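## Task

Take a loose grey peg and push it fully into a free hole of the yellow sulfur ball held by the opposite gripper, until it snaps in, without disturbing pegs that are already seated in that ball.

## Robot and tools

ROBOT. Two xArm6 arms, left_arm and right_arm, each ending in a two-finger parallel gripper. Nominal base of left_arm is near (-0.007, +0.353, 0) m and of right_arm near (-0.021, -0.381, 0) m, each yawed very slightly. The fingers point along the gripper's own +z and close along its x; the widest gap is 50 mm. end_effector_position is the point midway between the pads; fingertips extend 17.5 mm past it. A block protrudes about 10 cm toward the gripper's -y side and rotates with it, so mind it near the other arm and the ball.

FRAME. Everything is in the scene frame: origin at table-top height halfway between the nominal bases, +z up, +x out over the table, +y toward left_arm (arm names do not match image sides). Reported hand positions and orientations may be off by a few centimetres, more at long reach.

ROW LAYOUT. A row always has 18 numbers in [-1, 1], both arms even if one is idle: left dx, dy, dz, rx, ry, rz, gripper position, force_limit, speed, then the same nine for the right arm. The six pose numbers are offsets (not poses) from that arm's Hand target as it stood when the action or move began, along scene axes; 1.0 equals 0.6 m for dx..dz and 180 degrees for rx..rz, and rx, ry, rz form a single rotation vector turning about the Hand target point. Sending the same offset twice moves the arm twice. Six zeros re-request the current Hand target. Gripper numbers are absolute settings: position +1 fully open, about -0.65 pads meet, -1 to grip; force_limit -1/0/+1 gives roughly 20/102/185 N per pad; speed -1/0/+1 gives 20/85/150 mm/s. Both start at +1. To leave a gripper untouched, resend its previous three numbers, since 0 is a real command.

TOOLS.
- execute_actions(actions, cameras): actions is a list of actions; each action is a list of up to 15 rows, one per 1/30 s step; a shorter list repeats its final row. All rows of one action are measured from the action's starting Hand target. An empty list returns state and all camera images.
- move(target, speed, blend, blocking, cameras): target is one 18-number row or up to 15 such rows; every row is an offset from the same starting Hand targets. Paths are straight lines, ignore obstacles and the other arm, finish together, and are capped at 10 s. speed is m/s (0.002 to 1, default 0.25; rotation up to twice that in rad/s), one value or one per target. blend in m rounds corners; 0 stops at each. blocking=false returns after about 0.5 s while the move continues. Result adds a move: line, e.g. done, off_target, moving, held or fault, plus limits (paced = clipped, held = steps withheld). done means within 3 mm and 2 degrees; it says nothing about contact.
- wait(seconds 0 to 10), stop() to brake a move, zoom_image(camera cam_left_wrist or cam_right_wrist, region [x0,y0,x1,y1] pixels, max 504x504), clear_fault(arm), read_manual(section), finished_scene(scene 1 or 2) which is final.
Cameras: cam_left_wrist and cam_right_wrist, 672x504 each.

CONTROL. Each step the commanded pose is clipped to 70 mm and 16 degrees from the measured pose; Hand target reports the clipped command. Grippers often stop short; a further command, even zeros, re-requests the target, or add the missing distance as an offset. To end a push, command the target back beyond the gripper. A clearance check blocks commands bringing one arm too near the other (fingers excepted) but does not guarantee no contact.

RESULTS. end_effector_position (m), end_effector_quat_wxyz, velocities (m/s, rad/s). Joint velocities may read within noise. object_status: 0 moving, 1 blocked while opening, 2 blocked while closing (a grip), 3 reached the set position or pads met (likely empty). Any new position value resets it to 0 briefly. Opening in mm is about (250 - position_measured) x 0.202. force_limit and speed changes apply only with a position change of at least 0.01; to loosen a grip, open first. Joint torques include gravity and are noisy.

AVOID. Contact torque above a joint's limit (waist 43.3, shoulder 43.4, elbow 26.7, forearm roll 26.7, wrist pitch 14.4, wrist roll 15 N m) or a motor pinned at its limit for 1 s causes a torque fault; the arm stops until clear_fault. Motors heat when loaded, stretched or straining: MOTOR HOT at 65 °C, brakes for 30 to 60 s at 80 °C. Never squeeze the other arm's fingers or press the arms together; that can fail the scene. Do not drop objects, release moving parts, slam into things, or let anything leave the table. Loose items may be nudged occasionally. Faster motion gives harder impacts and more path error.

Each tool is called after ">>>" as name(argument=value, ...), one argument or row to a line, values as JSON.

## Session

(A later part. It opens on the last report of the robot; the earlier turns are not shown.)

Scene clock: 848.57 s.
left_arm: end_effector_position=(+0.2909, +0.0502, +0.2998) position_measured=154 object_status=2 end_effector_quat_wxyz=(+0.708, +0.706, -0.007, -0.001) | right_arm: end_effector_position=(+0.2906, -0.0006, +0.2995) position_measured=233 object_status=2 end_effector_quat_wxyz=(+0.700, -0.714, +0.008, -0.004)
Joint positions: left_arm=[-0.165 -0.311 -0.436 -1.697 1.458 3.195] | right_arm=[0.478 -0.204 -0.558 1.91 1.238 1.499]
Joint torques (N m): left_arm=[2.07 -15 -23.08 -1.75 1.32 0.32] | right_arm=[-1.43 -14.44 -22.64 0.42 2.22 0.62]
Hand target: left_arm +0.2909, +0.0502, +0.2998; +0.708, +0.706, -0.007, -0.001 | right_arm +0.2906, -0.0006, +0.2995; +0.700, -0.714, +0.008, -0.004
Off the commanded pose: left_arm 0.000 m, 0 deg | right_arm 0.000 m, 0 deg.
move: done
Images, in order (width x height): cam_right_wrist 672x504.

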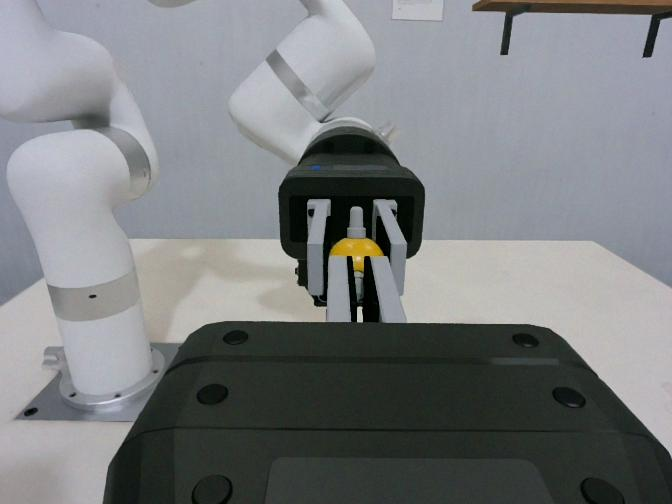

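>>> move(
  target=[0,0,0,0,0,0,-1,1,0, 0,0.001,0,0,0,0,-1,-0.6,-1],
  speed=0.005,
)

>>> move(
  target=[0,0,0,0,0,0,-1,1,0, 0,0.0007,0,0,0,0,-1,-0.6,-1],
  speed=0.005,
)

>>> move(
  target=[0,0,0,0,0,0,-1,1,0, 0,0.0005,0,0,0,0,-1,-0.6,-1],
  speed=0.005,
)

>>> move(
  target=[0,0,0,0,0,0,-1,1,0, 0,0.0005,0,0,0,0,-1,-0.6,-1],
  speed=0.005,
)

>>> move(
  target=[0,0,0,0,0,0,-1,1,0, 0,0.0005,0,0,0,0,-1,-0.6,-1],
  speed=0.005,
)

>>> move(
  target=[0,0,0,0,0,0,-1,1,0, 0,0.0005,0,0,0,0,-1,-0.6,-1],
  speed=0.005,
)

>>> move(
  target=[0,0,0,0,0,0,-1,1,0, 0,0.0005,0,0,0,0,-1,-0.6,-1],
  speed=0.005,
)

>>> move(
  target=[0,0,0,0,0,0,-1,1,0, 0,0.0005,0,0,0,0,-1,-0.6,-1],
  speed=0.005,
)

>>> move(
  target=[0,0,0,0,0,0,-1,1,0, 0,0.0005,0,0,0,0,-1,-0.6,-1],
  speed=0.005,
)

>>> move(
  target=[0,0,0,0,0,0,-1,1,0, 0,0.0005,0,0,0,0,-1,-0.6,-1],
  speed=0.005,
  cameras=["cam_right_wrist"],
)

>>> zoom_image(
  camera="cam_right_wrist",
  region=[320, 220, 400, 310],
)

Scene clock: 856.30 s.
left_arm: end_effector_position=(+0.2909, +0.0502, +0.2998) position_measured=154 object_status=2 end_effector_quat_wxyz=(+0.708, +0.706, -0.007, -0.001) | right_arm: end_effector_position=(+0.2906, +0.0000, +0.2995) position_measured=233 object_status=2 end_effector_quat_wxyz=(+0.700, -0.714, +0.008, -0.004)
Joint positions: left_arm=[-0.165 -0.311 -0.436 -1.697 1.458 3.195] | right_arm=[0.479 -0.203 -0.559 1.911 1.237 1.498]
Joint torques (N m): left_arm=[2.12 -15.41 -22.26 -1.27 1.6 0.33] | right_arm=[3.53 -12.24 -24.21 0.98 1.57 -0.67]
Hand target: left_arm +0.2909, +0.0502, +0.2998; +0.708, +0.706, -0.007, -0.001 | right_arm +0.2906, +0.0000, +0.2995; +0.700, -0.714, +0.008, -0.004
Off the commanded pose: left_arm 0.000 m, 0 deg | right_arm 0.000 m, 0 deg.
move: done

Scene clock: 857.00 s.
left_arm: end_effector_position=(+0.2909, +0.0502, +0.2998) position_measured=154 object_status=2 end_effector_quat_wxyz=(+0.708, +0.706, -0.007, -0.001) | right_arm: end_effector_position=(+0.2906, +0.0004, +0.2995) position_measured=233 object_status=2 end_effector_quat_wxyz=(+0.700, -0.714, +0.008, -0.004)
Joint positions: left_arm=[-0.165 -0.311 -0.436 -1.697 1.458 3.195] | right_arm=[0.481 -0.202 -0.559 1.912 1.236 1.498]
Joint torques (N m): left_arm=[2.03 -15.46 -22.34 -1.3 1.56 0.35] | right_arm=[4.11 -12.23 -24.09 0.87 1.71 -0.7]
Hand target: left_arm +0.2909, +0.0502, +0.2998; +0.708, +0.706, -0.007, -0.001 | right_arm +0.2906, +0.0004, +0.2995; +0.700, -0.714, +0.008, -0.004
Off the commanded pose: left_arm 0.000 m, 0 deg | right_arm 0.000 m, 0 deg.
move: done

Scene clock: 857.70 s.
left_arm: end_effector_position=(+0.2909, +0.0502, +0.2998) position_measured=154 object_status=2 end_effector_quat_wxyz=(+0.708, +0.706, -0.007, -0.001) | right_arm: end_effector_position=(+0.2906, +0.0007, +0.2995) position_measured=233 object_status=2 end_effector_quat_wxyz=(+0.700, -0.714, +0.008, -0.004)
Joint positions: left_arm=[-0.165 -0.311 -0.436 -1.697 1.458 3.195] | right_arm=[0.482 -0.202 -0.56 1.913 1.236 1.498]
Joint torques (N m): left_arm=[2.17 -15.47 -22.59 -1.33 1.62 0.34] | right_arm=[4.62 -12.15 -24.24 0.84 1.71 -0.69]
Hand target: left_arm +0.2909, +0.0502, +0.2998; +0.708, +0.706, -0.007, -0.001 | right_arm +0.2906, +0.0007, +0.2995; +0.700, -0.714, +0.008, -0.004
Off the commanded pose: left_arm 0.000 m, 0 deg | right_arm 0.000 m, 0 deg.
move: done

Scene clock: 858.40 s.
left_arm: end_effector_position=(+0.2909, +0.0502, +0.2998) position_measured=154 object_status=2 end_effector_quat_wxyz=(+0.708, +0.706, -0.007, -0.001) | right_arm: end_effector_position=(+0.2906, +0.0010, +0.2995) position_measured=233 object_status=2 end_effector_quat_wxyz=(+0.700, -0.714, +0.008, -0.004)
Joint positions: left_arm=[-0.165 -0.311 -0.436 -1.697 1.458 3.195] | right_arm=[0.483 -0.201 -0.56 1.914 1.235 1.498]
Joint torques (N m): left_arm=[2.12 -15.58 -22.89 -1.26 1.62 0.33] | right_arm=[5.21 -12.2 -24.47 0.85 1.88 -0.74]
Hand target: left_arm +0.2909, +0.0502, +0.2998; +0.708, +0.706, -0.007, -0.001 | right_arm +0.2906, +0.0010, +0.2995; +0.700, -0.714, +0.008, -0.004
Off the commanded pose: left_arm 0.000 m, 0 deg | right_arm 0.000 m, 0 deg.
move: done

Scene clock: 859.10 s.
left_arm: end_effector_position=(+0.2909, +0.0502, +0.2998) position_measured=154 object_status=2 end_effector_quat_wxyz=(+0.708, +0.706, -0.007, -0.001) | right_arm: end_effector_position=(+0.2906, +0.0013, +0.2995) position_measured=233 object_status=2 end_effector_quat_wxyz=(+0.700, -0.714, +0.008, -0.004)
Joint positions: left_arm=[-0.165 -0.311 -0.436 -1.697 1.458 3.195] | right_arm=[0.483 -0.201 -0.561 1.915 1.235 1.498]
Joint torques (N m): left_arm=[1.16 -15.69 -23.11 -1.3 1.57 0.29] | right_arm=[5.58 -12.19 -24.68 0.9 1.98 -0.69]
Hand target: left_arm +0.2909, +0.0502, +0.2998; +0.708, +0.706, -0.007, -0.001 | right_arm +0.2906, +0.0013, +0.2995; +0.700, -0.714, +0.008, -0.004
Off the commanded pose: left_arm 0.000 m, 0 deg | right_arm 0.000 m, 0 deg.
move: done

Scene clock: 859.80 s.
left_arm: end_effector_position=(+0.2909, +0.0502, +0.2998) position_measured=154 object_status=2 end_effector_quat_wxyz=(+0.708, +0.706, -0.007, -0.001) | right_arm: end_effector_position=(+0.2906, +0.0016, +0.2995) position_measured=233 object_status=2 end_effector_quat_wxyz=(+0.700, -0.714, +0.008, -0.004)
Joint positions: left_arm=[-0.165 -0.311 -0.436 -1.697 1.458 3.195] | right_arm=[0.484 -0.201 -0.561 1.915 1.234 1.497]
Joint torques (N m): left_arm=[-0.35 -15.55 -23.33 -1.27 1.62 0.4] | right_arm=[6.27 -12.33 -24.81 0.83 2.12 -0.69]
Hand target: left_arm +0.2909, +0.0502, +0.2998; +0.708, +0.706, -0.007, -0.001 | right_arm +0.2906, +0.0016, +0.2995; +0.700, -0.714, +0.008, -0.004
Off the commanded pose: left_arm 0.000 m, 0 deg | right_arm 0.000 m, 0 deg.
move: done

Scene clock: 860.50 s.
left_arm: end_effector_position=(+0.2909, +0.0502, +0.2998) position_measured=154 object_status=2 end_effector_quat_wxyz=(+0.708, +0.706, -0.007, -0.001) | right_arm: end_effector_position=(+0.2906, +0.0019, +0.2995) position_measured=233 object_status=2 end_effector_quat_wxyz=(+0.700, -0.714, +0.008, -0.004)
Joint positions: left_arm=[-0.165 -0.311 -0.436 -1.697 1.458 3.195] | right_arm=[0.485 -0.2 -0.562 1.916 1.233 1.497]
Joint torques (N m): left_arm=[-1.37 -15.62 -23.7 -1.2 1.71 0.33] | right_arm=[7.22 -12.03 -25.03 0.9 2.31 -0.68]
Hand target: left_arm +0.2909, +0.0502, +0.2998; +0.708, +0.706, -0.007, -0.001 | right_arm +0.2906, +0.0019, +0.2995; +0.700, -0.714, +0.008, -0.004
Off the commanded pose: left_arm 0.000 m, 0 deg | right_arm 0.000 m, 0 deg.
move: done

Scene clock: 861.20 s.
left_arm: end_effector_position=(+0.2909, +0.0502, +0.2997) position_measured=154 object_status=2 end_effector_quat_wxyz=(+0.708, +0.706, -0.007, -0.001) | right_arm: end_effector_position=(+0.2907, +0.0022, +0.2995) position_measured=233 object_status=2 end_effector_quat_wxyz=(+0.700, -0.714, +0.008, -0.004)
Joint positions: left_arm=[-0.164 -0.311 -0.436 -1.697 1.457 3.195] | right_arm=[0.486 -0.2 -0.562 1.917 1.233 1.497]
Joint torques (N m): left_arm=[-2.64 -15.59 -24 -1.31 2.43 0.34] | right_arm=[9.61 -12.09 -26.17 0.81 2.72 -0.7]
Hand target: left_arm +0.2909, +0.0502, +0.2998; +0.708, +0.706, -0.007, -0.001 | right_arm +0.2906, +0.0022, +0.2995; +0.700, -0.714, +0.008, -0.004
Off the commanded pose: left_arm 0.000 m, 0 deg | right_arm 0.000 m, 0 deg.
move: done

Scene clock: 861.90 s.
left_arm: end_effector_position=(+0.2909, +0.0502, +0.2997) position_measured=154 object_status=2 end_effector_quat_wxyz=(+0.708, +0.706, -0.007, -0.001) | right_arm: end_effector_position=(+0.2907, +0.0025, +0.2995) position_measured=233 object_status=2 end_effector_quat_wxyz=(+0.700, -0.714, +0.008, -0.004)
Joint positions: left_arm=[-0.164 -0.311 -0.436 -1.697 1.457 3.195] | right_arm=[0.487 -0.199 -0.563 1.917 1.232 1.497]
Joint torques (N m): left_arm=[-7.19 -15.79 -24.79 -1.17 3.54 0.34] | right_arm=[13.72 -11.76 -27.55 0.66 3.46 -0.74]
Hand target: left_arm +0.2909, +0.0502, +0.2998; +0.708, +0.706, -0.007, -0.001 | right_arm +0.2906, +0.0025, +0.2995; +0.700, -0.714, +0.008, -0.004
Off the commanded pose: left_arm 0.000 m, 0 deg | right_arm 0.000 m, 0 deg.
move: done

Scene clock: 862.60 s.
left_arm: end_effector_position=(+0.2909, +0.0502, +0.2997) position_measured=154 object_status=2 end_effector_quat_wxyz=(+0.708, +0.706, -0.007, -0.001) | right_arm: end_effector_position=(+0.2907, +0.0028, +0.2995) position_measured=233 object_status=2 end_effector_quat_wxyz=(+0.700, -0.714, +0.008, -0.004)
Joint positions: left_arm=[-0.164 -0.311 -0.436 -1.697 1.457 3.195] | right_arm=[0.488 -0.199 -0.563 1.918 1.232 1.497]
Joint torques (N m): left_arm=[-12.81 -16.01 -25.94 -1.25 4.36 0.34] | right_arm=[17.82 -11.74 -29.38 0.62 4.22 -0.66]
Hand target: left_arm +0.2909, +0.0502, +0.2998; +0.708, +0.706, -0.007, -0.001 | right_arm +0.2906, +0.0028, +0.2995; +0.700, -0.714, +0.008, -0.004
Off the commanded pose: left_arm 0.000 m, 0 deg | right_arm 0.000 m, 0 deg.
move: done
Images, in order (width x height): cam_right_wrist 672x504.

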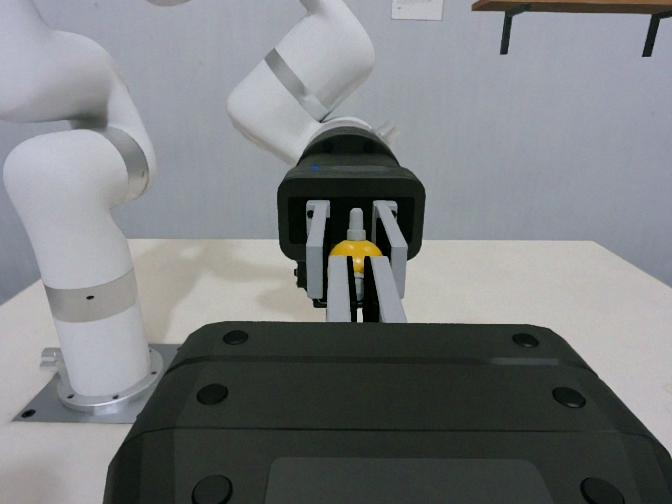

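Scaled by 5.600.

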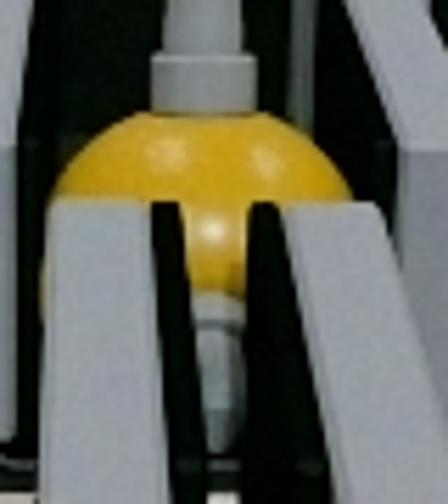

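>>> move(
  target=[0,0,0,0,0,0,-1,1,0, 0.0002,0.0035,-0.0001,0,0,0,-1,-0.6,-1],
  speed=0.01,
)

>>> move(
  target=[
    [0,0,0,0,0,0,-1,1,0, 0,0,0,0.004,0.0666,-0.0013,-1,-0.6,-1],
    [0,0,0,0,0,0,-1,1,0, 0,0,0,-0.004,-0.0666,0.0013,-1,-0.6,-1],
    [0,0,0,0,0,0,-1,1,0, 0,0,0,0.004,0.0666,-0.0013,-1,-0.6,-1],
    [0,0,0,0,0,0,-1,1,0, 0,0,0,0,0,0,-1,-0.6,-1],
  ],
  speed=0.15,
  cameras=["cam_right_wrist"],
)

>>> zoom_image(
  camera="cam_right_wrist",
  region=[320, 220, 400, 310],
)

Scene clock: 870.10 s.
left_arm: end_effector_position=(+0.2912, +0.0505, +0.2997) position_measured=154 object_status=2 end_effector_quat_wxyz=(+0.708, +0.707, -0.006, -0.001) | right_arm: end_effector_position=(+0.2913, +0.0044, +0.2994) position_measured=233 object_status=2 end_effector_quat_wxyz=(+0.700, -0.714, +0.008, -0.005)
Joint positions: left_arm=[-0.164 -0.311 -0.436 -1.697 1.457 3.195] | right_arm=[0.493 -0.195 -0.567 1.923 1.228 1.495]
Joint torques (N m): left_arm=[-31.89 -16.4 -28.17 -1.83 10.28 0.33] | right_arm=[31.54 -10.74 -38.31 1.28 6.41 -0.72]
Hand target: left_arm +0.2909, +0.0502, +0.2998; +0.708, +0.706, -0.007, -0.001 | right_arm +0.2907, +0.0049, +0.2994; +0.700, -0.714, +0.008, -0.004
Off the commanded pose: left_arm 0.000 m, 0 deg | right_arm 0.001 m, 0 deg.
move: done

Scene clock: 875.40 s.
left_arm: end_effector_position=(+0.2912, +0.0505, +0.2998) position_measured=154 object_status=2 end_effector_quat_wxyz=(+0.708, +0.706, -0.006, -0.001) | right_arm: end_effector_position=(+0.2913, +0.0045, +0.2994) position_measured=233 object_status=2 end_effector_quat_wxyz=(+0.700, -0.714, +0.008, -0.005)
Joint positions: left_arm=[-0.163 -0.311 -0.436 -1.697 1.457 3.195] | right_arm=[0.493 -0.195 -0.567 1.923 1.228 1.495]
Joint torques (N m): left_arm=[-32.11 -16.56 -27.41 -1.29 8.61 -0.06] | right_arm=[30.4 -12.72 -35.31 1.13 6.15 -0.6]
Hand target: left_arm +0.2909, +0.0502, +0.2998; +0.708, +0.706, -0.007, -0.001 | right_arm +0.2907, +0.0049, +0.2994; +0.700, -0.714, +0.008, -0.004
Off the commanded pose: left_arm 0.000 m, 0 deg | right_arm 0.001 m, 0 deg.
move: done
Images, in order (width x height): cam_right_wrist 672x504.

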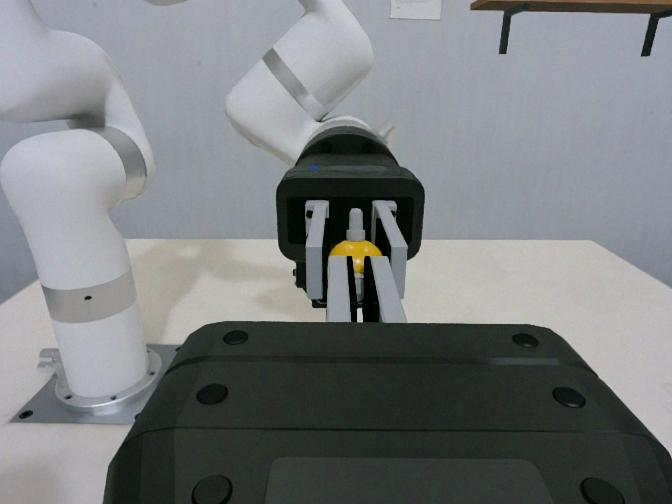

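Scaled by 5.600.

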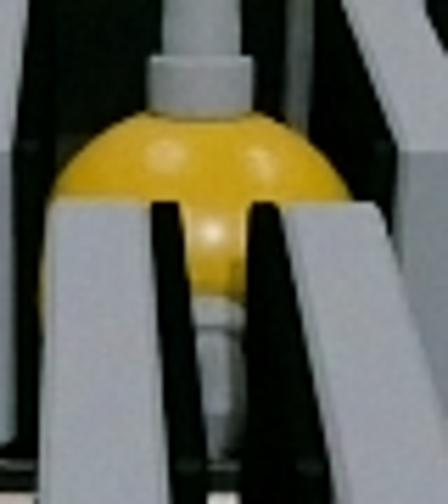

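>>> move(
  target=[0,0,0,0,0,0,-1,1,0, -0.0002,-0.0055,0.0001,0,0,0,-1,-0.6,-1],
  speed=0.01,
)

>>> move(
  target=[0,0,0,0,0,0,-1,1,0, 0,-0.0005,0,0,0,0,-1,-0.6,-1],
  speed=0.005,
)

>>> move(
  target=[0,0,0,0,0,0,-1,1,0, 0,-0.0005,0,0,0,0,-1,-0.6,-1],
  speed=0.005,
)

>>> move(
  target=[0,0,0,0,0,0,-1,1,0, 0,-0.0005,0,0,0,0,-1,-0.6,-1],
  speed=0.005,
)

>>> move(
  target=[0,0,0,0,0,0,-1,1,0, 0,-0.0005,0,0,0,0,-1,-0.6,-1],
  speed=0.005,
)

>>> move(
  target=[0,0,0,0,0,0,-1,1,0, 0,-0.0005,0,0,0,0,-1,-0.6,-1],
  speed=0.005,
  cameras=["cam_right_wrist"],
)

>>> zoom_image(
  camera="cam_right_wrist",
  region=[320, 220, 400, 310],
)

Scene clock: 880.50 s.
left_arm: end_effector_position=(+0.2906, +0.0500, +0.2999) position_measured=154 object_status=2 end_effector_quat_wxyz=(+0.708, +0.706, -0.007, -0.002) | right_arm: end_effector_position=(+0.2904, +0.0018, +0.2996) position_measured=233 object_status=2 end_effector_quat_wxyz=(+0.700, -0.714, +0.007, -0.004)
Joint positions: left_arm=[-0.165 -0.311 -0.436 -1.697 1.458 3.195] | right_arm=[0.485 -0.2 -0.562 1.915 1.235 1.497]
Joint torques (N m): left_arm=[6.67 -16.79 -22.59 -1.42 0.01 -0.13] | right_arm=[-2.29 -15.04 -20.8 -0.09 2.02 0.73]
Hand target: left_arm +0.2909, +0.0502, +0.2998; +0.708, +0.706, -0.007, -0.001 | right_arm +0.2906, +0.0016, +0.2995; +0.700, -0.714, +0.008, -0.004
Off the commanded pose: left_arm 0.000 m, 0 deg | right_arm 0.000 m, 0 deg.
move: done

Scene clock: 881.20 s.
left_arm: end_effector_position=(+0.2909, +0.0502, +0.2997) position_measured=154 object_status=2 end_effector_quat_wxyz=(+0.708, +0.706, -0.007, -0.001) | right_arm: end_effector_position=(+0.2906, +0.0013, +0.2995) position_measured=233 object_status=2 end_effector_quat_wxyz=(+0.700, -0.714, +0.008, -0.004)
Joint positions: left_arm=[-0.164 -0.311 -0.436 -1.697 1.457 3.195] | right_arm=[0.483 -0.201 -0.561 1.915 1.235 1.498]
Joint torques (N m): left_arm=[5.55 -16.93 -22.11 -1.53 0.63 -0.11] | right_arm=[-1.6 -14.63 -21.18 0.02 2.26 0.61]
Hand target: left_arm +0.2909, +0.0502, +0.2998; +0.708, +0.706, -0.007, -0.001 | right_arm +0.2906, +0.0013, +0.2995; +0.700, -0.714, +0.008, -0.004
Off the commanded pose: left_arm 0.000 m, 0 deg | right_arm 0.000 m, 0 deg.
move: done

Scene clock: 881.90 s.
left_arm: end_effector_position=(+0.2909, +0.0502, +0.2998) position_measured=154 object_status=2 end_effector_quat_wxyz=(+0.708, +0.706, -0.007, -0.001) | right_arm: end_effector_position=(+0.2906, +0.0010, +0.2995) position_measured=233 object_status=2 end_effector_quat_wxyz=(+0.700, -0.714, +0.008, -0.004)
Joint positions: left_arm=[-0.164 -0.311 -0.436 -1.697 1.457 3.195] | right_arm=[0.483 -0.201 -0.56 1.914 1.235 1.498]
Joint torques (N m): left_arm=[3.85 -16.9 -22.19 -1.54 1.19 -0.16] | right_arm=[-1.1 -14.49 -21.45 -0.03 2.3 0.68]
Hand target: left_arm +0.2909, +0.0502, +0.2998; +0.708, +0.706, -0.007, -0.001 | right_arm +0.2906, +0.0010, +0.2995; +0.700, -0.714, +0.008, -0.004
Off the commanded pose: left_arm 0.000 m, 0 deg | right_arm 0.000 m, 0 deg.
move: done

Scene clock: 882.60 s.
left_arm: end_effector_position=(+0.2909, +0.0502, +0.2998) position_measured=154 object_status=2 end_effector_quat_wxyz=(+0.708, +0.706, -0.007, -0.001) | right_arm: end_effector_position=(+0.2906, +0.0007, +0.2995) position_measured=233 object_status=2 end_effector_quat_wxyz=(+0.700, -0.714, +0.008, -0.004)
Joint positions: left_arm=[-0.164 -0.311 -0.436 -1.697 1.458 3.195] | right_arm=[0.482 -0.202 -0.56 1.913 1.236 1.498]
Joint torques (N m): left_arm=[2.05 -16.96 -22.25 -1.8 1.39 -0.13] | right_arm=[-1.03 -14.49 -21.87 0.04 2.32 0.63]
Hand target: left_arm +0.2909, +0.0502, +0.2998; +0.708, +0.706, -0.007, -0.001 | right_arm +0.2906, +0.0007, +0.2995; +0.700, -0.714, +0.008, -0.004
Off the commanded pose: left_arm 0.000 m, 0 deg | right_arm 0.000 m, 0 deg.
move: done

Scene clock: 883.30 s.
left_arm: end_effector_position=(+0.2909, +0.0502, +0.2998) position_measured=154 object_status=2 end_effector_quat_wxyz=(+0.708, +0.706, -0.007, -0.001) | right_arm: end_effector_position=(+0.2906, +0.0004, +0.2995) position_measured=233 object_status=2 end_effector_quat_wxyz=(+0.700, -0.714, +0.008, -0.004)
Joint positions: left_arm=[-0.165 -0.311 -0.436 -1.697 1.458 3.195] | right_arm=[0.481 -0.202 -0.559 1.912 1.236 1.498]
Joint torques (N m): left_arm=[1.23 -17.05 -22.15 -1.99 1.39 -0.11] | right_arm=[-0.81 -14.26 -22.25 0.16 2.31 0.61]
Hand target: left_arm +0.2909, +0.0502, +0.2998; +0.708, +0.706, -0.007, -0.001 | right_arm +0.2906, +0.0004, +0.2995; +0.700, -0.714, +0.008, -0.004
Off the commanded pose: left_arm 0.000 m, 0 deg | right_arm 0.000 m, 0 deg.
move: done

Scene clock: 884.00 s.
left_arm: end_effector_position=(+0.2909, +0.0502, +0.2998) position_measured=154 object_status=2 end_effector_quat_wxyz=(+0.708, +0.706, -0.007, -0.001) | right_arm: end_effector_position=(+0.2906, +0.0001, +0.2995) position_measured=233 object_status=2 end_effector_quat_wxyz=(+0.700, -0.714, +0.008, -0.004)
Joint positions: left_arm=[-0.165 -0.311 -0.436 -1.697 1.458 3.195] | right_arm=[0.48 -0.203 -0.559 1.912 1.237 1.498]
Joint torques (N m): left_arm=[0.94 -17.05 -22.41 -1.86 1.5 -0.15] | right_arm=[-1.06 -14.39 -22.47 0.26 2.2 0.55]
Hand target: left_arm +0.2909, +0.0502, +0.2998; +0.708, +0.706, -0.007, -0.001 | right_arm +0.2906, +0.0001, +0.2995; +0.700, -0.714, +0.008, -0.004
Off the commanded pose: left_arm 0.000 m, 0 deg | right_arm 0.000 m, 0 deg.
move: done
Images, in order (width x height): cam_right_wrist 672x504.

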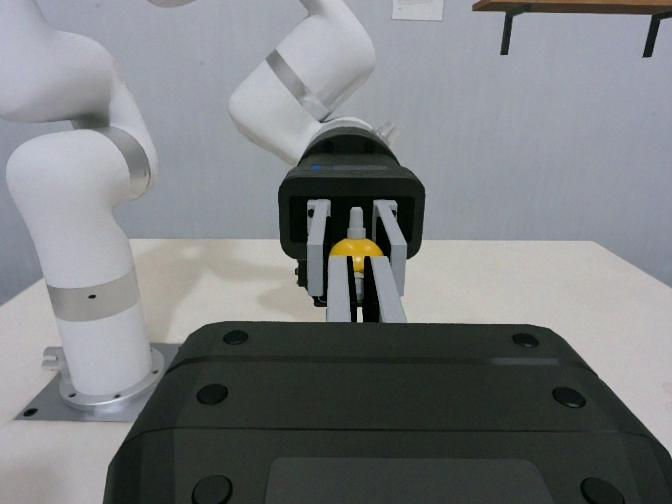

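Scaled by 5.600.

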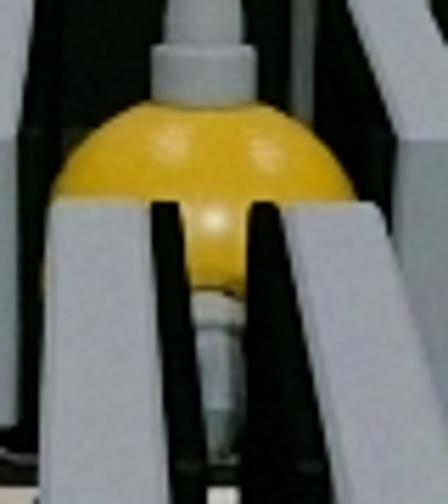

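>>> move(
  target=[0,0,0,0,0,0,-1,1,0, 0.0006,0.008,-0.0002,0,0,0,-1,-0.6,-1],
  speed=0.015,
)

>>> move(
  target=[0,0,0,0,0,0,-1,1,0, -0.0004,-0.0047,0.0002,0,0,0,-1,-0.6,-1],
  speed=0.01,
)

>>> execute_actions(
  actions=[
    [[0,0,0,0,0,0,-1,1,0,0,0,0,0,0,0,0,0,-0.5]],
    [[0,0,0,0,0,0,-1,1,0,0,0,0,0,0,0,0,0,-0.5]],
  ],
)

>>> move(
  target=[0,0,0,0,0,0,-1,1,0, -0.0105,-0.120,0.002,0,0,0,0,0,-0.5],
  speed=0.1,
)

>>> move(
  target=[0,0,0,0,0,0.5,-1,1,0, 0.085,0,-0.088,0,0,0,0,0,-0.5],
  speed=0.25,
)

Scene clock: 892.13 s.
left_arm: end_effector_position=(+0.2912, +0.0505, +0.2996) position_measured=154 object_status=2 end_effector_quat_wxyz=(+0.708, +0.707, -0.006, -0.001) | right_arm: end_effector_position=(+0.2915, +0.0045, +0.2992) position_measured=233 object_status=2 end_effector_quat_wxyz=(+0.700, -0.714, +0.008, -0.005)
Joint positions: left_arm=[-0.164 -0.311 -0.436 -1.697 1.457 3.195] | right_arm=[0.493 -0.194 -0.568 1.923 1.227 1.495]
Joint torques (N m): left_arm=[-31.09 -17.65 -28.31 -1.82 10.5 -0.26] | right_arm=[29.63 -10.22 -37.86 1.43 6.37 -0.79]
Hand target: left_arm +0.2909, +0.0502, +0.2998; +0.708, +0.706, -0.007, -0.001 | right_arm +0.2910, +0.0049, +0.2994; +0.700, -0.714, +0.008, -0.004
Off the commanded pose: left_arm 0.001 m, 0 deg | right_arm 0.001 m, 0 deg.
move: done

Scene clock: 892.83 s.
left_arm: end_effector_position=(+0.2907, +0.0500, +0.2999) position_measured=154 object_status=2 end_effector_quat_wxyz=(+0.708, +0.706, -0.007, -0.002) | right_arm: end_effector_position=(+0.2906, +0.0023, +0.2996) position_measured=233 object_status=2 end_effector_quat_wxyz=(+0.700, -0.714, +0.007, -0.004)
Joint positions: left_arm=[-0.165 -0.311 -0.436 -1.697 1.458 3.195] | right_arm=[0.486 -0.199 -0.563 1.916 1.234 1.497]
Joint torques (N m): left_arm=[-1.05 -17.5 -23.32 -1.58 1.88 -0.21] | right_arm=[2.31 -14.24 -23.65 -0.01 2.86 0.66]
Hand target: left_arm +0.2909, +0.0502, +0.2998; +0.708, +0.706, -0.007, -0.001 | right_arm +0.2907, +0.0021, +0.2995; +0.700, -0.714, +0.008, -0.004
Off the commanded pose: left_arm 0.000 m, 0 deg | right_arm 0.000 m, 0 deg.
move: done

Scene clock: 894.03 s.
left_arm: end_effector_position=(+0.2909, +0.0502, +0.2998) position_measured=154 object_status=2 end_effector_quat_wxyz=(+0.708, +0.706, -0.007, -0.001) | right_arm: end_effector_position=(+0.2907, +0.0021, +0.2995) position_measured=152 object_status=3 end_effector_quat_wxyz=(+0.700, -0.714, +0.008, -0.004)
Joint positions: left_arm=[-0.165 -0.311 -0.436 -1.697 1.458 3.195] | right_arm=[0.486 -0.199 -0.563 1.916 1.233 1.497]
Joint torques (N m): left_arm=[2.47 -17.81 -21.08 -0.77 1.62 -0.04] | right_arm=[-1.67 -14.28 -23.14 1.36 1.21 0.64]
Hand target: left_arm +0.2909, +0.0502, +0.2998; +0.708, +0.706, -0.007, -0.001 | right_arm +0.2907, +0.0021, +0.2995; +0.700, -0.714, +0.008, -0.004
Off the commanded pose: left_arm 0.000 m, 0 deg | right_arm 0.000 m, 0 deg.

Scene clock: 895.20 s.
left_arm: end_effector_position=(+0.2909, +0.0502, +0.2998) position_measured=154 object_status=2 end_effector_quat_wxyz=(+0.708, +0.706, -0.007, -0.001) | right_arm: end_effector_position=(+0.2844, -0.0699, +0.3007) position_measured=152 object_status=3 end_effector_quat_wxyz=(+0.700, -0.714, +0.008, -0.004)
Joint positions: left_arm=[-0.165 -0.311 -0.436 -1.697 1.458 3.195] | right_arm=[0.247 -0.316 -0.45 1.732 1.392 1.544]
Joint torques (N m): left_arm=[2.54 -17.64 -21.08 -0.79 1.48 -0.07] | right_arm=[-1.75 -11.78 -22.59 0.81 1.92 0.6]
Hand target: left_arm +0.2909, +0.0502, +0.2998; +0.708, +0.706, -0.007, -0.001 | right_arm +0.2844, -0.0699, +0.3007; +0.700, -0.714, +0.008, -0.004
Off the commanded pose: left_arm 0.000 m, 0 deg | right_arm 0.000 m, 0 deg.
move: done

Scene clock: 898.87 s.
left_arm: end_effector_position=(+0.2909, +0.0502, +0.2998) position_measured=154 object_status=2 end_effector_quat_wxyz=(+0.501, +0.504, +0.495, +0.499) | right_arm: end_effector_position=(+0.3354, -0.0699, +0.2479) position_measured=152 object_status=3 end_effector_quat_wxyz=(+0.700, -0.714, +0.008, -0.004)
Joint positions: left_arm=[-1.389 -0.316 -0.431 -4.581 1.452 4.674] | right_arm=[0.205 0.003 -0.615 1.722 1.442 1.393]
Joint torques (N m): left_arm=[-1.68 -14.04 -22.48 0.37 2.67 -0.37] | right_arm=[-1.77 -14.31 -21.72 0.66 2.1 -0.68]
Hand target: left_arm +0.2909, +0.0502, +0.2998; +0.501, +0.504, +0.495, +0.499 | right_arm +0.3354, -0.0699, +0.2479; +0.700, -0.714, +0.008, -0.004
Off the commanded pose: left_arm 0.000 m, 0 deg | right_arm 0.000 m, 0 deg.
move: done

>>> move(
  target=[0,0,0,0,0,0,-1,1,0, 0,0.21,0,0,0,0,0,0,-0.5],
  speed=0.1,
  cameras=["cam_right_wrist"],
)

>>> zoom_image(
  camera="cam_right_wrist",
  region=[210, 40, 370, 200],
)

Scene clock: 901.97 s.
left_arm: end_effector_position=(+0.2909, +0.0502, +0.2998) position_measured=154 object_status=2 end_effector_quat_wxyz=(+0.501, +0.504, +0.495, +0.499) | right_arm: end_effector_position=(+0.3355, +0.0561, +0.2479) position_measured=152 object_status=3 end_effector_quat_wxyz=(+0.700, -0.714, +0.008, -0.004)
Joint positions: left_arm=[-1.389 -0.316 -0.431 -4.581 1.452 4.674] | right_arm=[0.555 0.134 -0.786 2.011 1.234 1.37]
Joint torques (N m): left_arm=[-1.77 -14.03 -22.3 0.34 2.34 -0.39] | right_arm=[1.91 -17.79 -23.34 1.39 1.35 -0.75]
Hand target: left_arm +0.2909, +0.0502, +0.2998; +0.501, +0.504, +0.495, +0.499 | right_arm +0.3354, +0.0561, +0.2479; +0.700, -0.714, +0.008, -0.004
Off the commanded pose: left_arm 0.000 m, 0 deg | right_arm 0.000 m, 0 deg.
move: done
Images, in order (width x height): cam_right_wrist 672x504.

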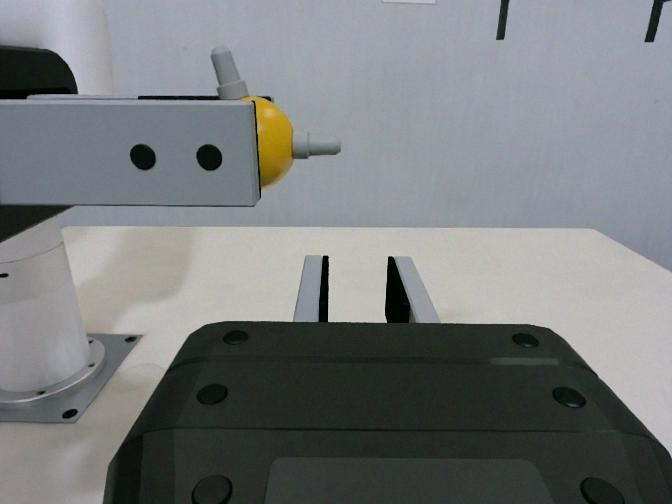

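Scaled by 3.150.

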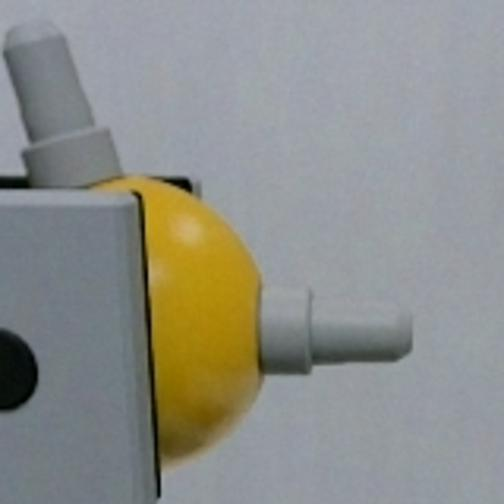

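Nearly perpendicular. Zoom tight on each.

>>> zoom_image(
  camera="cam_right_wrist",
  region=[280, 115, 350, 185],
)

>>> zoom_image(
  camera="cam_right_wrist",
  region=[200, 40, 270, 110],
)

Scaled by 7.200.

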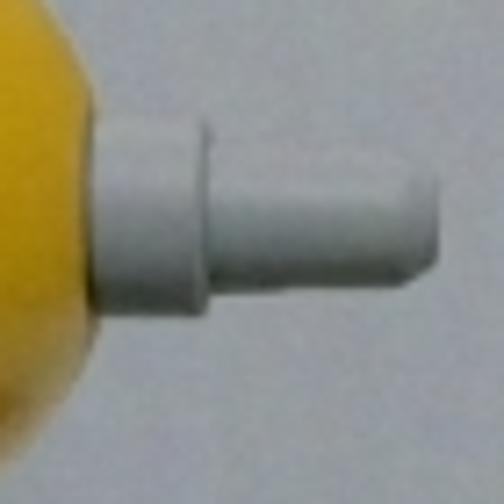

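Scaled by 7.200.

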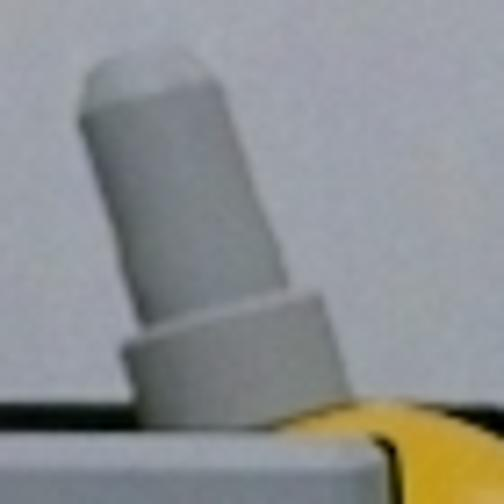

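>>> move(
  target=[0,0,0,0,0,0,-1,1,0, 0,-0.21,0,0,0,0,0,0,-0.5],
  speed=0.15,
)

>>> move(
  target=[0,0,0,0,0,-0.5,-1,1,0, -0.0848,0.03,0.087,0,0,-0.0144,0,0,-0.5],
  speed=0.2,
  cameras=["cam_right_wrist"],
)

>>> zoom_image(
  camera="cam_right_wrist",
  region=[300, 180, 400, 280],
)

Scene clock: 919.23 s.
left_arm: end_effector_position=(+0.2909, +0.0502, +0.2998) position_measured=154 object_status=2 end_effector_quat_wxyz=(+0.501, +0.504, +0.495, +0.499) | right_arm: end_effector_position=(+0.3354, -0.0699, +0.2479) position_measured=152 object_status=3 end_effector_quat_wxyz=(+0.700, -0.714, +0.008, -0.004)
Joint positions: left_arm=[-1.389 -0.316 -0.431 -4.581 1.452 4.674] | right_arm=[0.205 0.003 -0.615 1.722 1.442 1.393]
Joint torques (N m): left_arm=[-1.43 -14.06 -22.42 0.4 2.26 -0.34] | right_arm=[-1.48 -16.42 -19.83 0.58 2.12 0.64]
Hand target: left_arm +0.2909, +0.0502, +0.2998; +0.501, +0.504, +0.495, +0.499 | right_arm +0.3354, -0.0699, +0.2479; +0.700, -0.714, +0.008, -0.004
Off the commanded pose: left_arm 0.000 m, 0 deg | right_arm 0.000 m, 0 deg.
move: done

Scene clock: 923.63 s.
left_arm: end_effector_position=(+0.2909, +0.0502, +0.2998) position_measured=154 object_status=2 end_effector_quat_wxyz=(+0.708, +0.706, -0.007, -0.001) | right_arm: end_effector_position=(+0.2846, -0.0519, +0.3001) position_measured=152 object_status=3 end_effector_quat_wxyz=(+0.700, -0.713, +0.024, -0.020)
Joint positions: left_arm=[-0.165 -0.311 -0.436 -1.697 1.457 3.195] | right_arm=[0.337 -0.334 -0.435 1.832 1.299 1.527]
Joint torques (N m): left_arm=[2.41 -14.32 -22.85 -0.52 2.64 0.34] | right_arm=[2.17 -11.77 -22.91 1.48 1.1 0.71]
Hand target: left_arm +0.2909, +0.0502, +0.2998; +0.708, +0.706, -0.007, -0.001 | right_arm +0.2846, -0.0519, +0.3001; +0.700, -0.713, +0.024, -0.020
Off the commanded pose: left_arm 0.000 m, 0 deg | right_arm 0.000 m, 0 deg.
move: done
Images, in order (width x height): cam_right_wrist 672x504.

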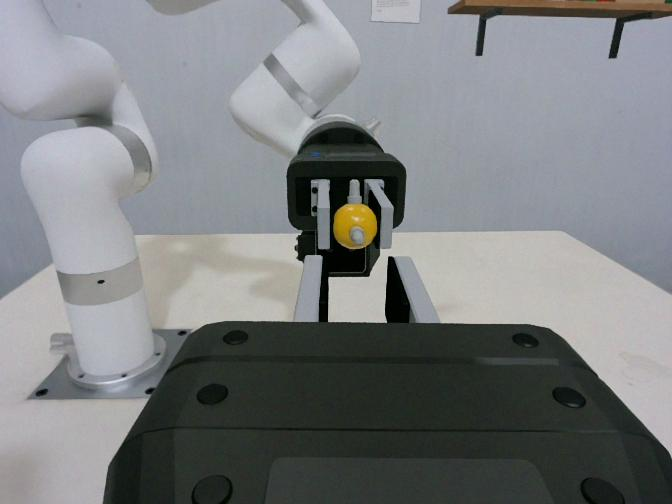

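Scaled by 5.040.

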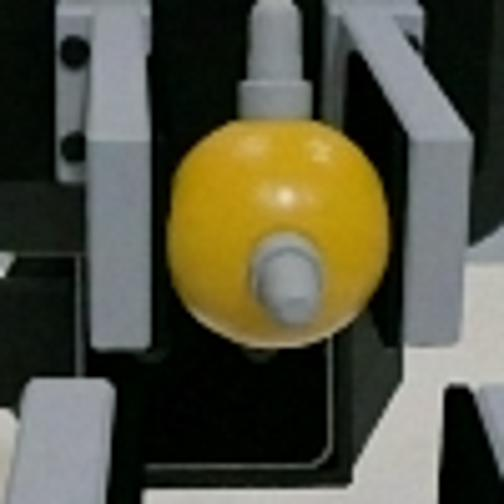

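>>> move(
  target=[0,0,0,0,0,0,-1,1,0, 0.0088,0.0878,-0.001,0,0,0,0,0,-0.5],
  speed=0.06,
  cameras=["cam_right_wrist"],
)

>>> zoom_image(
  camera="cam_right_wrist",
  region=[290, 200, 410, 320],
)

Scene clock: 929.40 s.
left_arm: end_effector_position=(+0.2909, +0.0502, +0.2998) position_measured=154 object_status=2 end_effector_quat_wxyz=(+0.708, +0.706, -0.007, -0.001) | right_arm: end_effector_position=(+0.2899, +0.0008, +0.2995) position_measured=152 object_status=3 end_effector_quat_wxyz=(+0.700, -0.713, +0.024, -0.020)
Joint positions: left_arm=[-0.165 -0.311 -0.436 -1.697 1.458 3.195] | right_arm=[0.508 -0.235 -0.53 1.97 1.188 1.482]
Joint torques (N m): left_arm=[2.43 -14.46 -22.86 -0.48 2.32 0.31] | right_arm=[1.77 -11.81 -25.11 1.24 1.26 -0.67]
Hand target: left_arm +0.2909, +0.0502, +0.2998; +0.708, +0.706, -0.007, -0.001 | right_arm +0.2898, +0.0008, +0.2995; +0.700, -0.713, +0.024, -0.020
Off the commanded pose: left_arm 0.000 m, 0 deg | right_arm 0.000 m, 0 deg.
move: done
Images, in order (width x height): cam_right_wrist 672x504.

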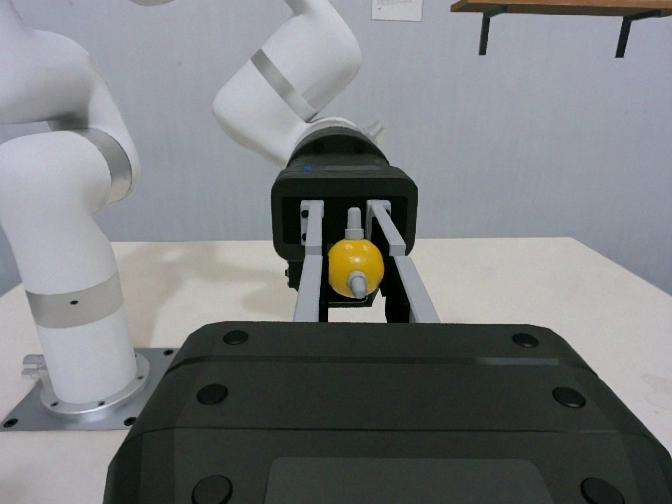

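Scaled by 4.200.

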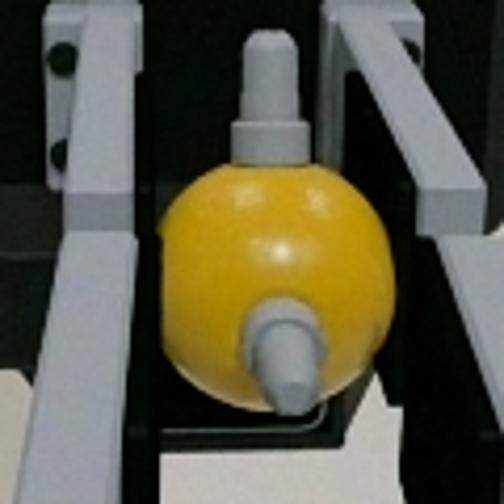

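>>> execute_actions(
  actions=[
    [[0,0,0,0,0,0,-1,1,0,0,0,0,0,0,0,-1,-0.8,-1]],
    [[0,0,0,0,0,0,-1,1,0,0,0,0,0,0,0,-1,-0.8,-1]],
  ],
)

>>> move(
  target=[0,0,0,0,0,0,-1,1,0, 0.0004,0.0070,-0.0001,0,0,0,-1,-0.8,-1],
  speed=0.01,
)

>>> move(
  target=[
    [0,0,0,0,0,0,-1,1,0, 0,0,0,0.0035,0.0555,-0.001,-1,-0.8,-1],
    [0,0,0,0,0,0,-1,1,0, 0,0,0,-0.0035,-0.0555,0.001,-1,-0.8,-1],
    [0,0,0,0,0,0,-1,1,0, 0,0,0.0019,-0.0111,0,0,-1,-0.8,-1],
    [0,0,0,0,0,0,-1,1,0, -0.0019,0,0,0,0,-0.0111,-1,-0.8,-1],
    [0,0,0,0,0,0,-1,1,0, 0,0,-0.0019,0.0111,0,0,-1,-0.8,-1],
    [0,0,0,0,0,0,-1,1,0, 0.0019,0,0,0,0,0.0111,-1,-0.8,-1],
    [0,0,0,0,0,0,-1,1,0, 0,0,0,0,0,0,-1,-0.8,-1],
  ],
  speed=0.15,
  blend=0.001,
  cameras=["cam_right_wrist"],
)

>>> zoom_image(
  camera="cam_right_wrist",
  region=[320, 220, 400, 310],
)

Scene clock: 935.00 s.
left_arm: end_effector_position=(+0.2909, +0.0502, +0.2998) position_measured=154 object_status=2 end_effector_quat_wxyz=(+0.708, +0.706, -0.007, -0.001) | right_arm: end_effector_position=(+0.2899, +0.0008, +0.2995) position_measured=232 object_status=2 end_effector_quat_wxyz=(+0.700, -0.713, +0.024, -0.020)
Joint positions: left_arm=[-0.165 -0.311 -0.436 -1.697 1.458 3.195] | right_arm=[0.508 -0.235 -0.53 1.97 1.188 1.482]
Joint torques (N m): left_arm=[2.59 -14.52 -22.75 -1.83 1.51 0.38] | right_arm=[2.13 -12.05 -22.89 0.16 2.4 -0.67]
Hand target: left_arm +0.2909, +0.0502, +0.2998; +0.708, +0.706, -0.007, -0.001 | right_arm +0.2898, +0.0008, +0.2995; +0.700, -0.713, +0.024, -0.020
Off the commanded pose: left_arm 0.000 m, 0 deg | right_arm 0.000 m, 0 deg.

Scene clock: 935.70 s.
left_arm: end_effector_position=(+0.2912, +0.0505, +0.2997) position_measured=154 object_status=2 end_effector_quat_wxyz=(+0.708, +0.707, -0.006, -0.001) | right_arm: end_effector_position=(+0.2906, +0.0045, +0.2993) position_measured=232 object_status=2 end_effector_quat_wxyz=(+0.700, -0.714, +0.024, -0.021)
Joint positions: left_arm=[-0.164 -0.311 -0.436 -1.697 1.457 3.195] | right_arm=[0.519 -0.227 -0.538 1.981 1.18 1.479]
Joint torques (N m): left_arm=[-31.91 -15.26 -28.41 -1.94 10.21 0.38] | right_arm=[31.03 -10.01 -39.21 1.03 6.93 -0.76]
Hand target: left_arm +0.2909, +0.0502, +0.2998; +0.708, +0.706, -0.007, -0.001 | right_arm +0.2901, +0.0050, +0.2994; +0.700, -0.713, +0.024, -0.020
Off the commanded pose: left_arm 0.000 m, 0 deg | right_arm 0.001 m, 0 deg.
move: done

Scene clock: 939.37 s.
left_arm: end_effector_position=(+0.2912, +0.0505, +0.2998) position_measured=154 object_status=2 end_effector_quat_wxyz=(+0.708, +0.706, -0.006, -0.001) | right_arm: end_effector_position=(+0.2906, +0.0046, +0.2994) position_measured=232 object_status=2 end_effector_quat_wxyz=(+0.700, -0.713, +0.024, -0.021)
Joint positions: left_arm=[-0.163 -0.311 -0.436 -1.697 1.458 3.195] | right_arm=[0.519 -0.227 -0.539 1.981 1.18 1.479]
Joint torques (N m): left_arm=[-32.3 -17.8 -26.95 -0.75 8.88 -0.24] | right_arm=[29.83 -12.32 -36.01 0.42 6.6 -0.56]
Hand target: left_arm +0.2909, +0.0502, +0.2998; +0.708, +0.706, -0.007, -0.001 | right_arm +0.2901, +0.0050, +0.2994; +0.700, -0.713, +0.024, -0.020
Off the commanded pose: left_arm 0.000 m, 0 deg | right_arm 0.001 m, 0 deg.
move: done
Images, in order (width x height): cam_right_wrist 672x504.

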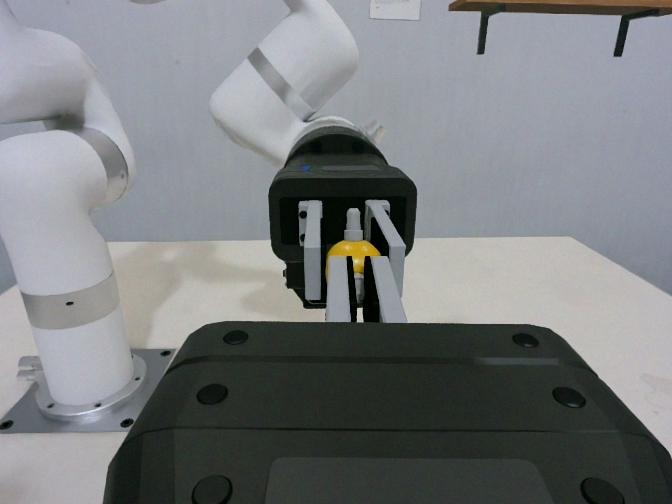

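Scaled by 5.600.

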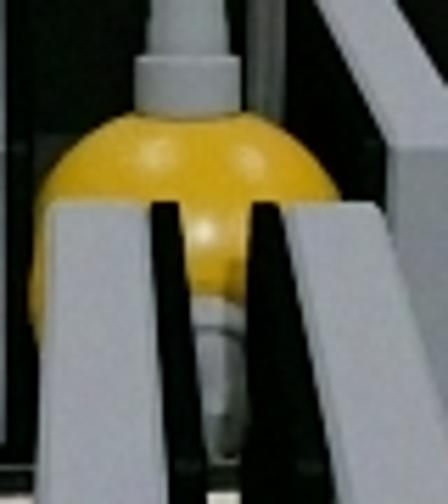

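>>> move(
  target=[0,0,0,0,0,0,-1,1,0, -0.0003,-0.0055,0.0001,0,0,0,-1,-0.8,-1],
  speed=0.01,
)

>>> move(
  target=[0,0,0,0,0,0,-1,1,0, 0,-0.001,0,0,0,0,-1,-0.8,-1],
  speed=0.005,
)

>>> move(
  target=[0,0,0,0,0,0,-1,1,0, 0,-0.001,0,0,0,0,-1,-0.8,-1],
  speed=0.005,
)

>>> move(
  target=[0,0,0,0,0,0,-1,1,0, -0.0001,-0.001,0,0,0,0,-1,-0.8,-1],
  speed=0.005,
  cameras=["cam_right_wrist"],
)

>>> zoom_image(
  camera="cam_right_wrist",
  region=[320, 220, 400, 310],
)

Scene clock: 943.53 s.
left_arm: end_effector_position=(+0.2907, +0.0500, +0.2999) position_measured=154 object_status=2 end_effector_quat_wxyz=(+0.708, +0.706, -0.007, -0.002) | right_arm: end_effector_position=(+0.2897, +0.0019, +0.2997) position_measured=232 object_status=2 end_effector_quat_wxyz=(+0.700, -0.713, +0.023, -0.020)
Joint positions: left_arm=[-0.165 -0.311 -0.436 -1.697 1.458 3.195] | right_arm=[0.511 -0.233 -0.532 1.973 1.187 1.482]
Joint torques (N m): left_arm=[5.75 -15.45 -21.86 -1.67 0.09 -0.14] | right_arm=[-2.9 -14.15 -22.14 0.24 1.83 0.69]
Hand target: left_arm +0.2909, +0.0502, +0.2998; +0.708, +0.706, -0.007, -0.001 | right_arm +0.2899, +0.0017, +0.2995; +0.700, -0.713, +0.024, -0.020
Off the commanded pose: left_arm 0.000 m, 0 deg | right_arm 0.000 m, 0 deg.
move: done

Scene clock: 944.23 s.
left_arm: end_effector_position=(+0.2909, +0.0502, +0.2997) position_measured=154 object_status=2 end_effector_quat_wxyz=(+0.708, +0.706, -0.007, -0.001) | right_arm: end_effector_position=(+0.2899, +0.0011, +0.2995) position_measured=232 object_status=2 end_effector_quat_wxyz=(+0.700, -0.713, +0.024, -0.020)
Joint positions: left_arm=[-0.164 -0.311 -0.436 -1.697 1.457 3.195] | right_arm=[0.509 -0.234 -0.531 1.971 1.188 1.482]
Joint torques (N m): left_arm=[3.44 -15.56 -21.13 -1.88 1.38 -0.16] | right_arm=[-2.23 -13.99 -22.66 0.17 2.12 0.72]
Hand target: left_arm +0.2909, +0.0502, +0.2998; +0.708, +0.706, -0.007, -0.001 | right_arm +0.2899, +0.0011, +0.2995; +0.700, -0.713, +0.024, -0.020
Off the commanded pose: left_arm 0.000 m, 0 deg | right_arm 0.000 m, 0 deg.
move: done

Scene clock: 944.93 s.
left_arm: end_effector_position=(+0.2909, +0.0502, +0.2998) position_measured=154 object_status=2 end_effector_quat_wxyz=(+0.708, +0.706, -0.007, -0.001) | right_arm: end_effector_position=(+0.2899, +0.0005, +0.2995) position_measured=232 object_status=2 end_effector_quat_wxyz=(+0.700, -0.713, +0.024, -0.020)
Joint positions: left_arm=[-0.164 -0.311 -0.436 -1.697 1.457 3.195] | right_arm=[0.507 -0.235 -0.53 1.97 1.189 1.483]
Joint torques (N m): left_arm=[0.77 -15.5 -21.3 -1.82 1.85 -0.2] | right_arm=[-1.3 -13.9 -23.13 0.39 2.15 0.65]
Hand target: left_arm +0.2909, +0.0502, +0.2998; +0.708, +0.706, -0.007, -0.001 | right_arm +0.2899, +0.0005, +0.2995; +0.700, -0.713, +0.024, -0.020
Off the commanded pose: left_arm 0.000 m, 0 deg | right_arm 0.000 m, 0 deg.
move: done

Scene clock: 945.63 s.
left_arm: end_effector_position=(+0.2909, +0.0502, +0.2998) position_measured=154 object_status=2 end_effector_quat_wxyz=(+0.708, +0.706, -0.007, -0.001) | right_arm: end_effector_position=(+0.2898, -0.0001, +0.2995) position_measured=232 object_status=2 end_effector_quat_wxyz=(+0.700, -0.713, +0.024, -0.020)
Joint positions: left_arm=[-0.165 -0.311 -0.436 -1.697 1.458 3.195] | right_arm=[0.506 -0.237 -0.529 1.968 1.19 1.483]
Joint torques (N m): left_arm=[-0.14 -15.64 -21.63 -1.71 2.03 -0.2] | right_arm=[-1.62 -13.77 -23.3 0.36 2.08 0.69]
Hand target: left_arm +0.2909, +0.0502, +0.2998; +0.708, +0.706, -0.007, -0.001 | right_arm +0.2898, -0.0001, +0.2995; +0.700, -0.713, +0.024, -0.020
Off the commanded pose: left_arm 0.000 m, 0 deg | right_arm 0.000 m, 0 deg.
move: done
Images, in order (width x height): cam_right_wrist 672x504.

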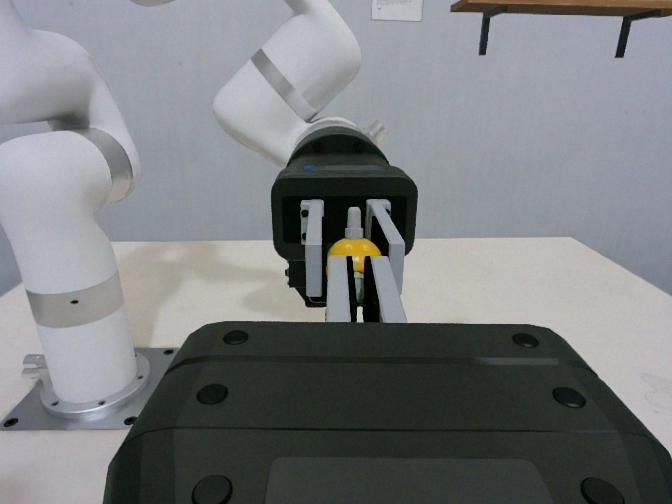

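Scaled by 5.600.

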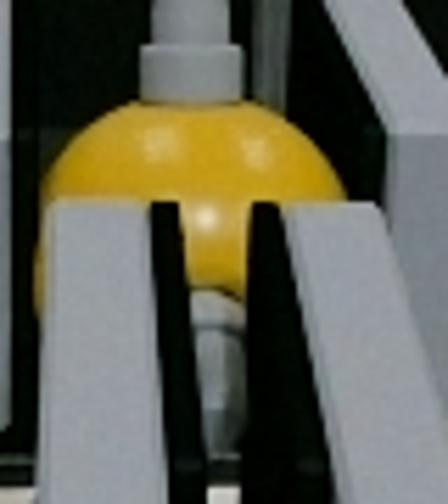

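>>> execute_actions(
  actions=[
    [[0,0,0,0,0,0,-1,1,0,0,0,0,0,0,0,0,0,-0.5]],
    [[0,0,0,0,0,0,-1,1,0,0,0,0,0,0,0,0,0,-0.5]],
  ],
)

>>> move(
  target=[0,0,0,0,0,0,-1,1,0, -0.005,-0.0798,0.0017,0,0,0,0,0,-0.5],
  speed=0.1,
)

>>> move(
  target=[-0.0667,0,0,0,0,0,-1,1,0, -0.0667,0,0,0,0,0,0,0,-0.5],
  speed=0.08,
)

>>> move(
  target=[0,0,0,0,0,0,-1,1,0, 0.005,0.0813,-0.0017,0,0,0,0,0,-0.5],
  speed=0.06,
  cameras=["cam_right_wrist"],
)

>>> zoom_image(
  camera="cam_right_wrist",
  region=[290, 200, 410, 320],
)

Scene clock: 961.00 s.
left_arm: end_effector_position=(+0.2909, +0.0502, +0.2998) position_measured=154 object_status=2 end_effector_quat_wxyz=(+0.708, +0.706, -0.007, -0.001) | right_arm: end_effector_position=(+0.2898, -0.0001, +0.2995) position_measured=152 object_status=3 end_effector_quat_wxyz=(+0.700, -0.713, +0.024, -0.020)
Joint positions: left_arm=[-0.165 -0.311 -0.436 -1.697 1.458 3.195] | right_arm=[0.505 -0.237 -0.529 1.968 1.19 1.483]
Joint torques (N m): left_arm=[-0.43 -15.5 -22.07 -1.29 2.1 -0.19] | right_arm=[-1.58 -13.77 -23.35 0.51 1.8 0.64]
Hand target: left_arm +0.2909, +0.0502, +0.2998; +0.708, +0.706, -0.007, -0.001 | right_arm +0.2898, -0.0001, +0.2995; +0.700, -0.713, +0.024, -0.020
Off the commanded pose: left_arm 0.000 m, 0 deg | right_arm 0.000 m, 0 deg.

Scene clock: 961.90 s.
left_arm: end_effector_position=(+0.2909, +0.0502, +0.2998) position_measured=154 object_status=2 end_effector_quat_wxyz=(+0.708, +0.706, -0.007, -0.001) | right_arm: end_effector_position=(+0.2868, -0.0480, +0.3005) position_measured=152 object_status=3 end_effector_quat_wxyz=(+0.700, -0.713, +0.024, -0.020)
Joint positions: left_arm=[-0.165 -0.311 -0.436 -1.697 1.458 3.195] | right_arm=[0.349 -0.322 -0.448 1.841 1.292 1.525]
Joint torques (N m): left_arm=[-0.31 -15.59 -22.15 -1.3 2.12 -0.16] | right_arm=[-1.52 -12.28 -23 0.52 1.9 0.64]
Hand target: left_arm +0.2909, +0.0502, +0.2998; +0.708, +0.706, -0.007, -0.001 | right_arm +0.2868, -0.0480, +0.3005; +0.700, -0.713, +0.024, -0.020
Off the commanded pose: left_arm 0.000 m, 0 deg | right_arm 0.000 m, 0 deg.
move: done

Scene clock: 962.83 s.
left_arm: end_effector_position=(+0.2509, +0.0502, +0.2998) position_measured=154 object_status=2 end_effector_quat_wxyz=(+0.708, +0.706, -0.007, -0.001) | right_arm: end_effector_position=(+0.2468, -0.0480, +0.3005) position_measured=152 object_status=3 end_effector_quat_wxyz=(+0.700, -0.713, +0.024, -0.020)
Joint positions: left_arm=[-0.199 -0.474 -0.301 -1.719 1.43 3.17] | right_arm=[0.409 -0.477 -0.322 1.879 1.242 1.542]
Joint torques (N m): left_arm=[-1.54 -15.31 -21.41 -1.86 1.48 -0.42] | right_arm=[2.11 -9.35 -23.54 1.35 1.12 0.65]
Hand target: left_arm +0.2509, +0.0502, +0.2998; +0.708, +0.706, -0.007, -0.001 | right_arm +0.2468, -0.0480, +0.3005; +0.700, -0.713, +0.024, -0.020
Off the commanded pose: left_arm 0.000 m, 0 deg | right_arm 0.000 m, 0 deg.
move: done

Scene clock: 964.03 s.
left_arm: end_effector_position=(+0.2509, +0.0502, +0.2998) position_measured=154 object_status=2 end_effector_quat_wxyz=(+0.708, +0.706, -0.007, -0.001) | right_arm: end_effector_position=(+0.2498, +0.0008, +0.2995) position_measured=152 object_status=3 end_effector_quat_wxyz=(+0.700, -0.713, +0.024, -0.020)
Joint positions: left_arm=[-0.199 -0.474 -0.301 -1.719 1.43 3.17] | right_arm=[0.583 -0.365 -0.416 2.027 1.134 1.474]
Joint torques (N m): left_arm=[-1.55 -15.09 -21.47 -1.78 1.45 -0.27] | right_arm=[1.94 -9.24 -25.18 1.16 1.22 -0.74]
Hand target: left_arm +0.2509, +0.0502, +0.2998; +0.708, +0.706, -0.007, -0.001 | right_arm +0.2498, +0.0008, +0.2995; +0.700, -0.713, +0.024, -0.020
Off the commanded pose: left_arm 0.000 m, 0 deg | right_arm 0.000 m, 0 deg.
move: done
Images, in order (width x height): cam_right_wrist 672x504.

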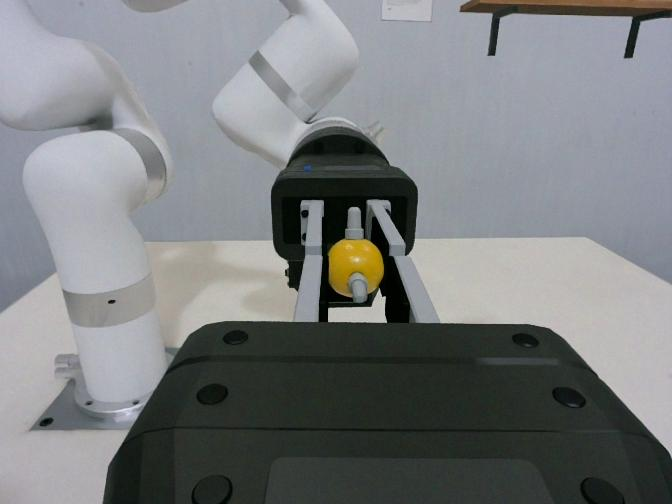

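Scaled by 4.200.

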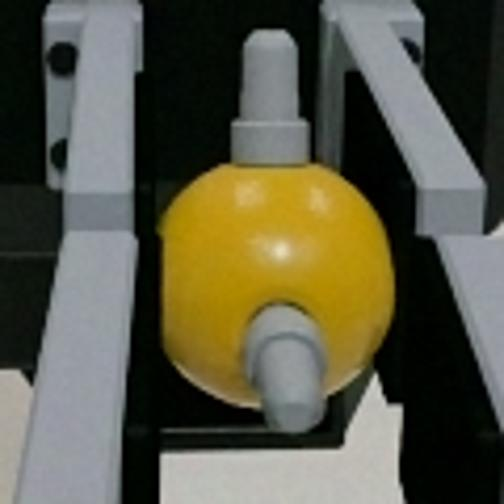

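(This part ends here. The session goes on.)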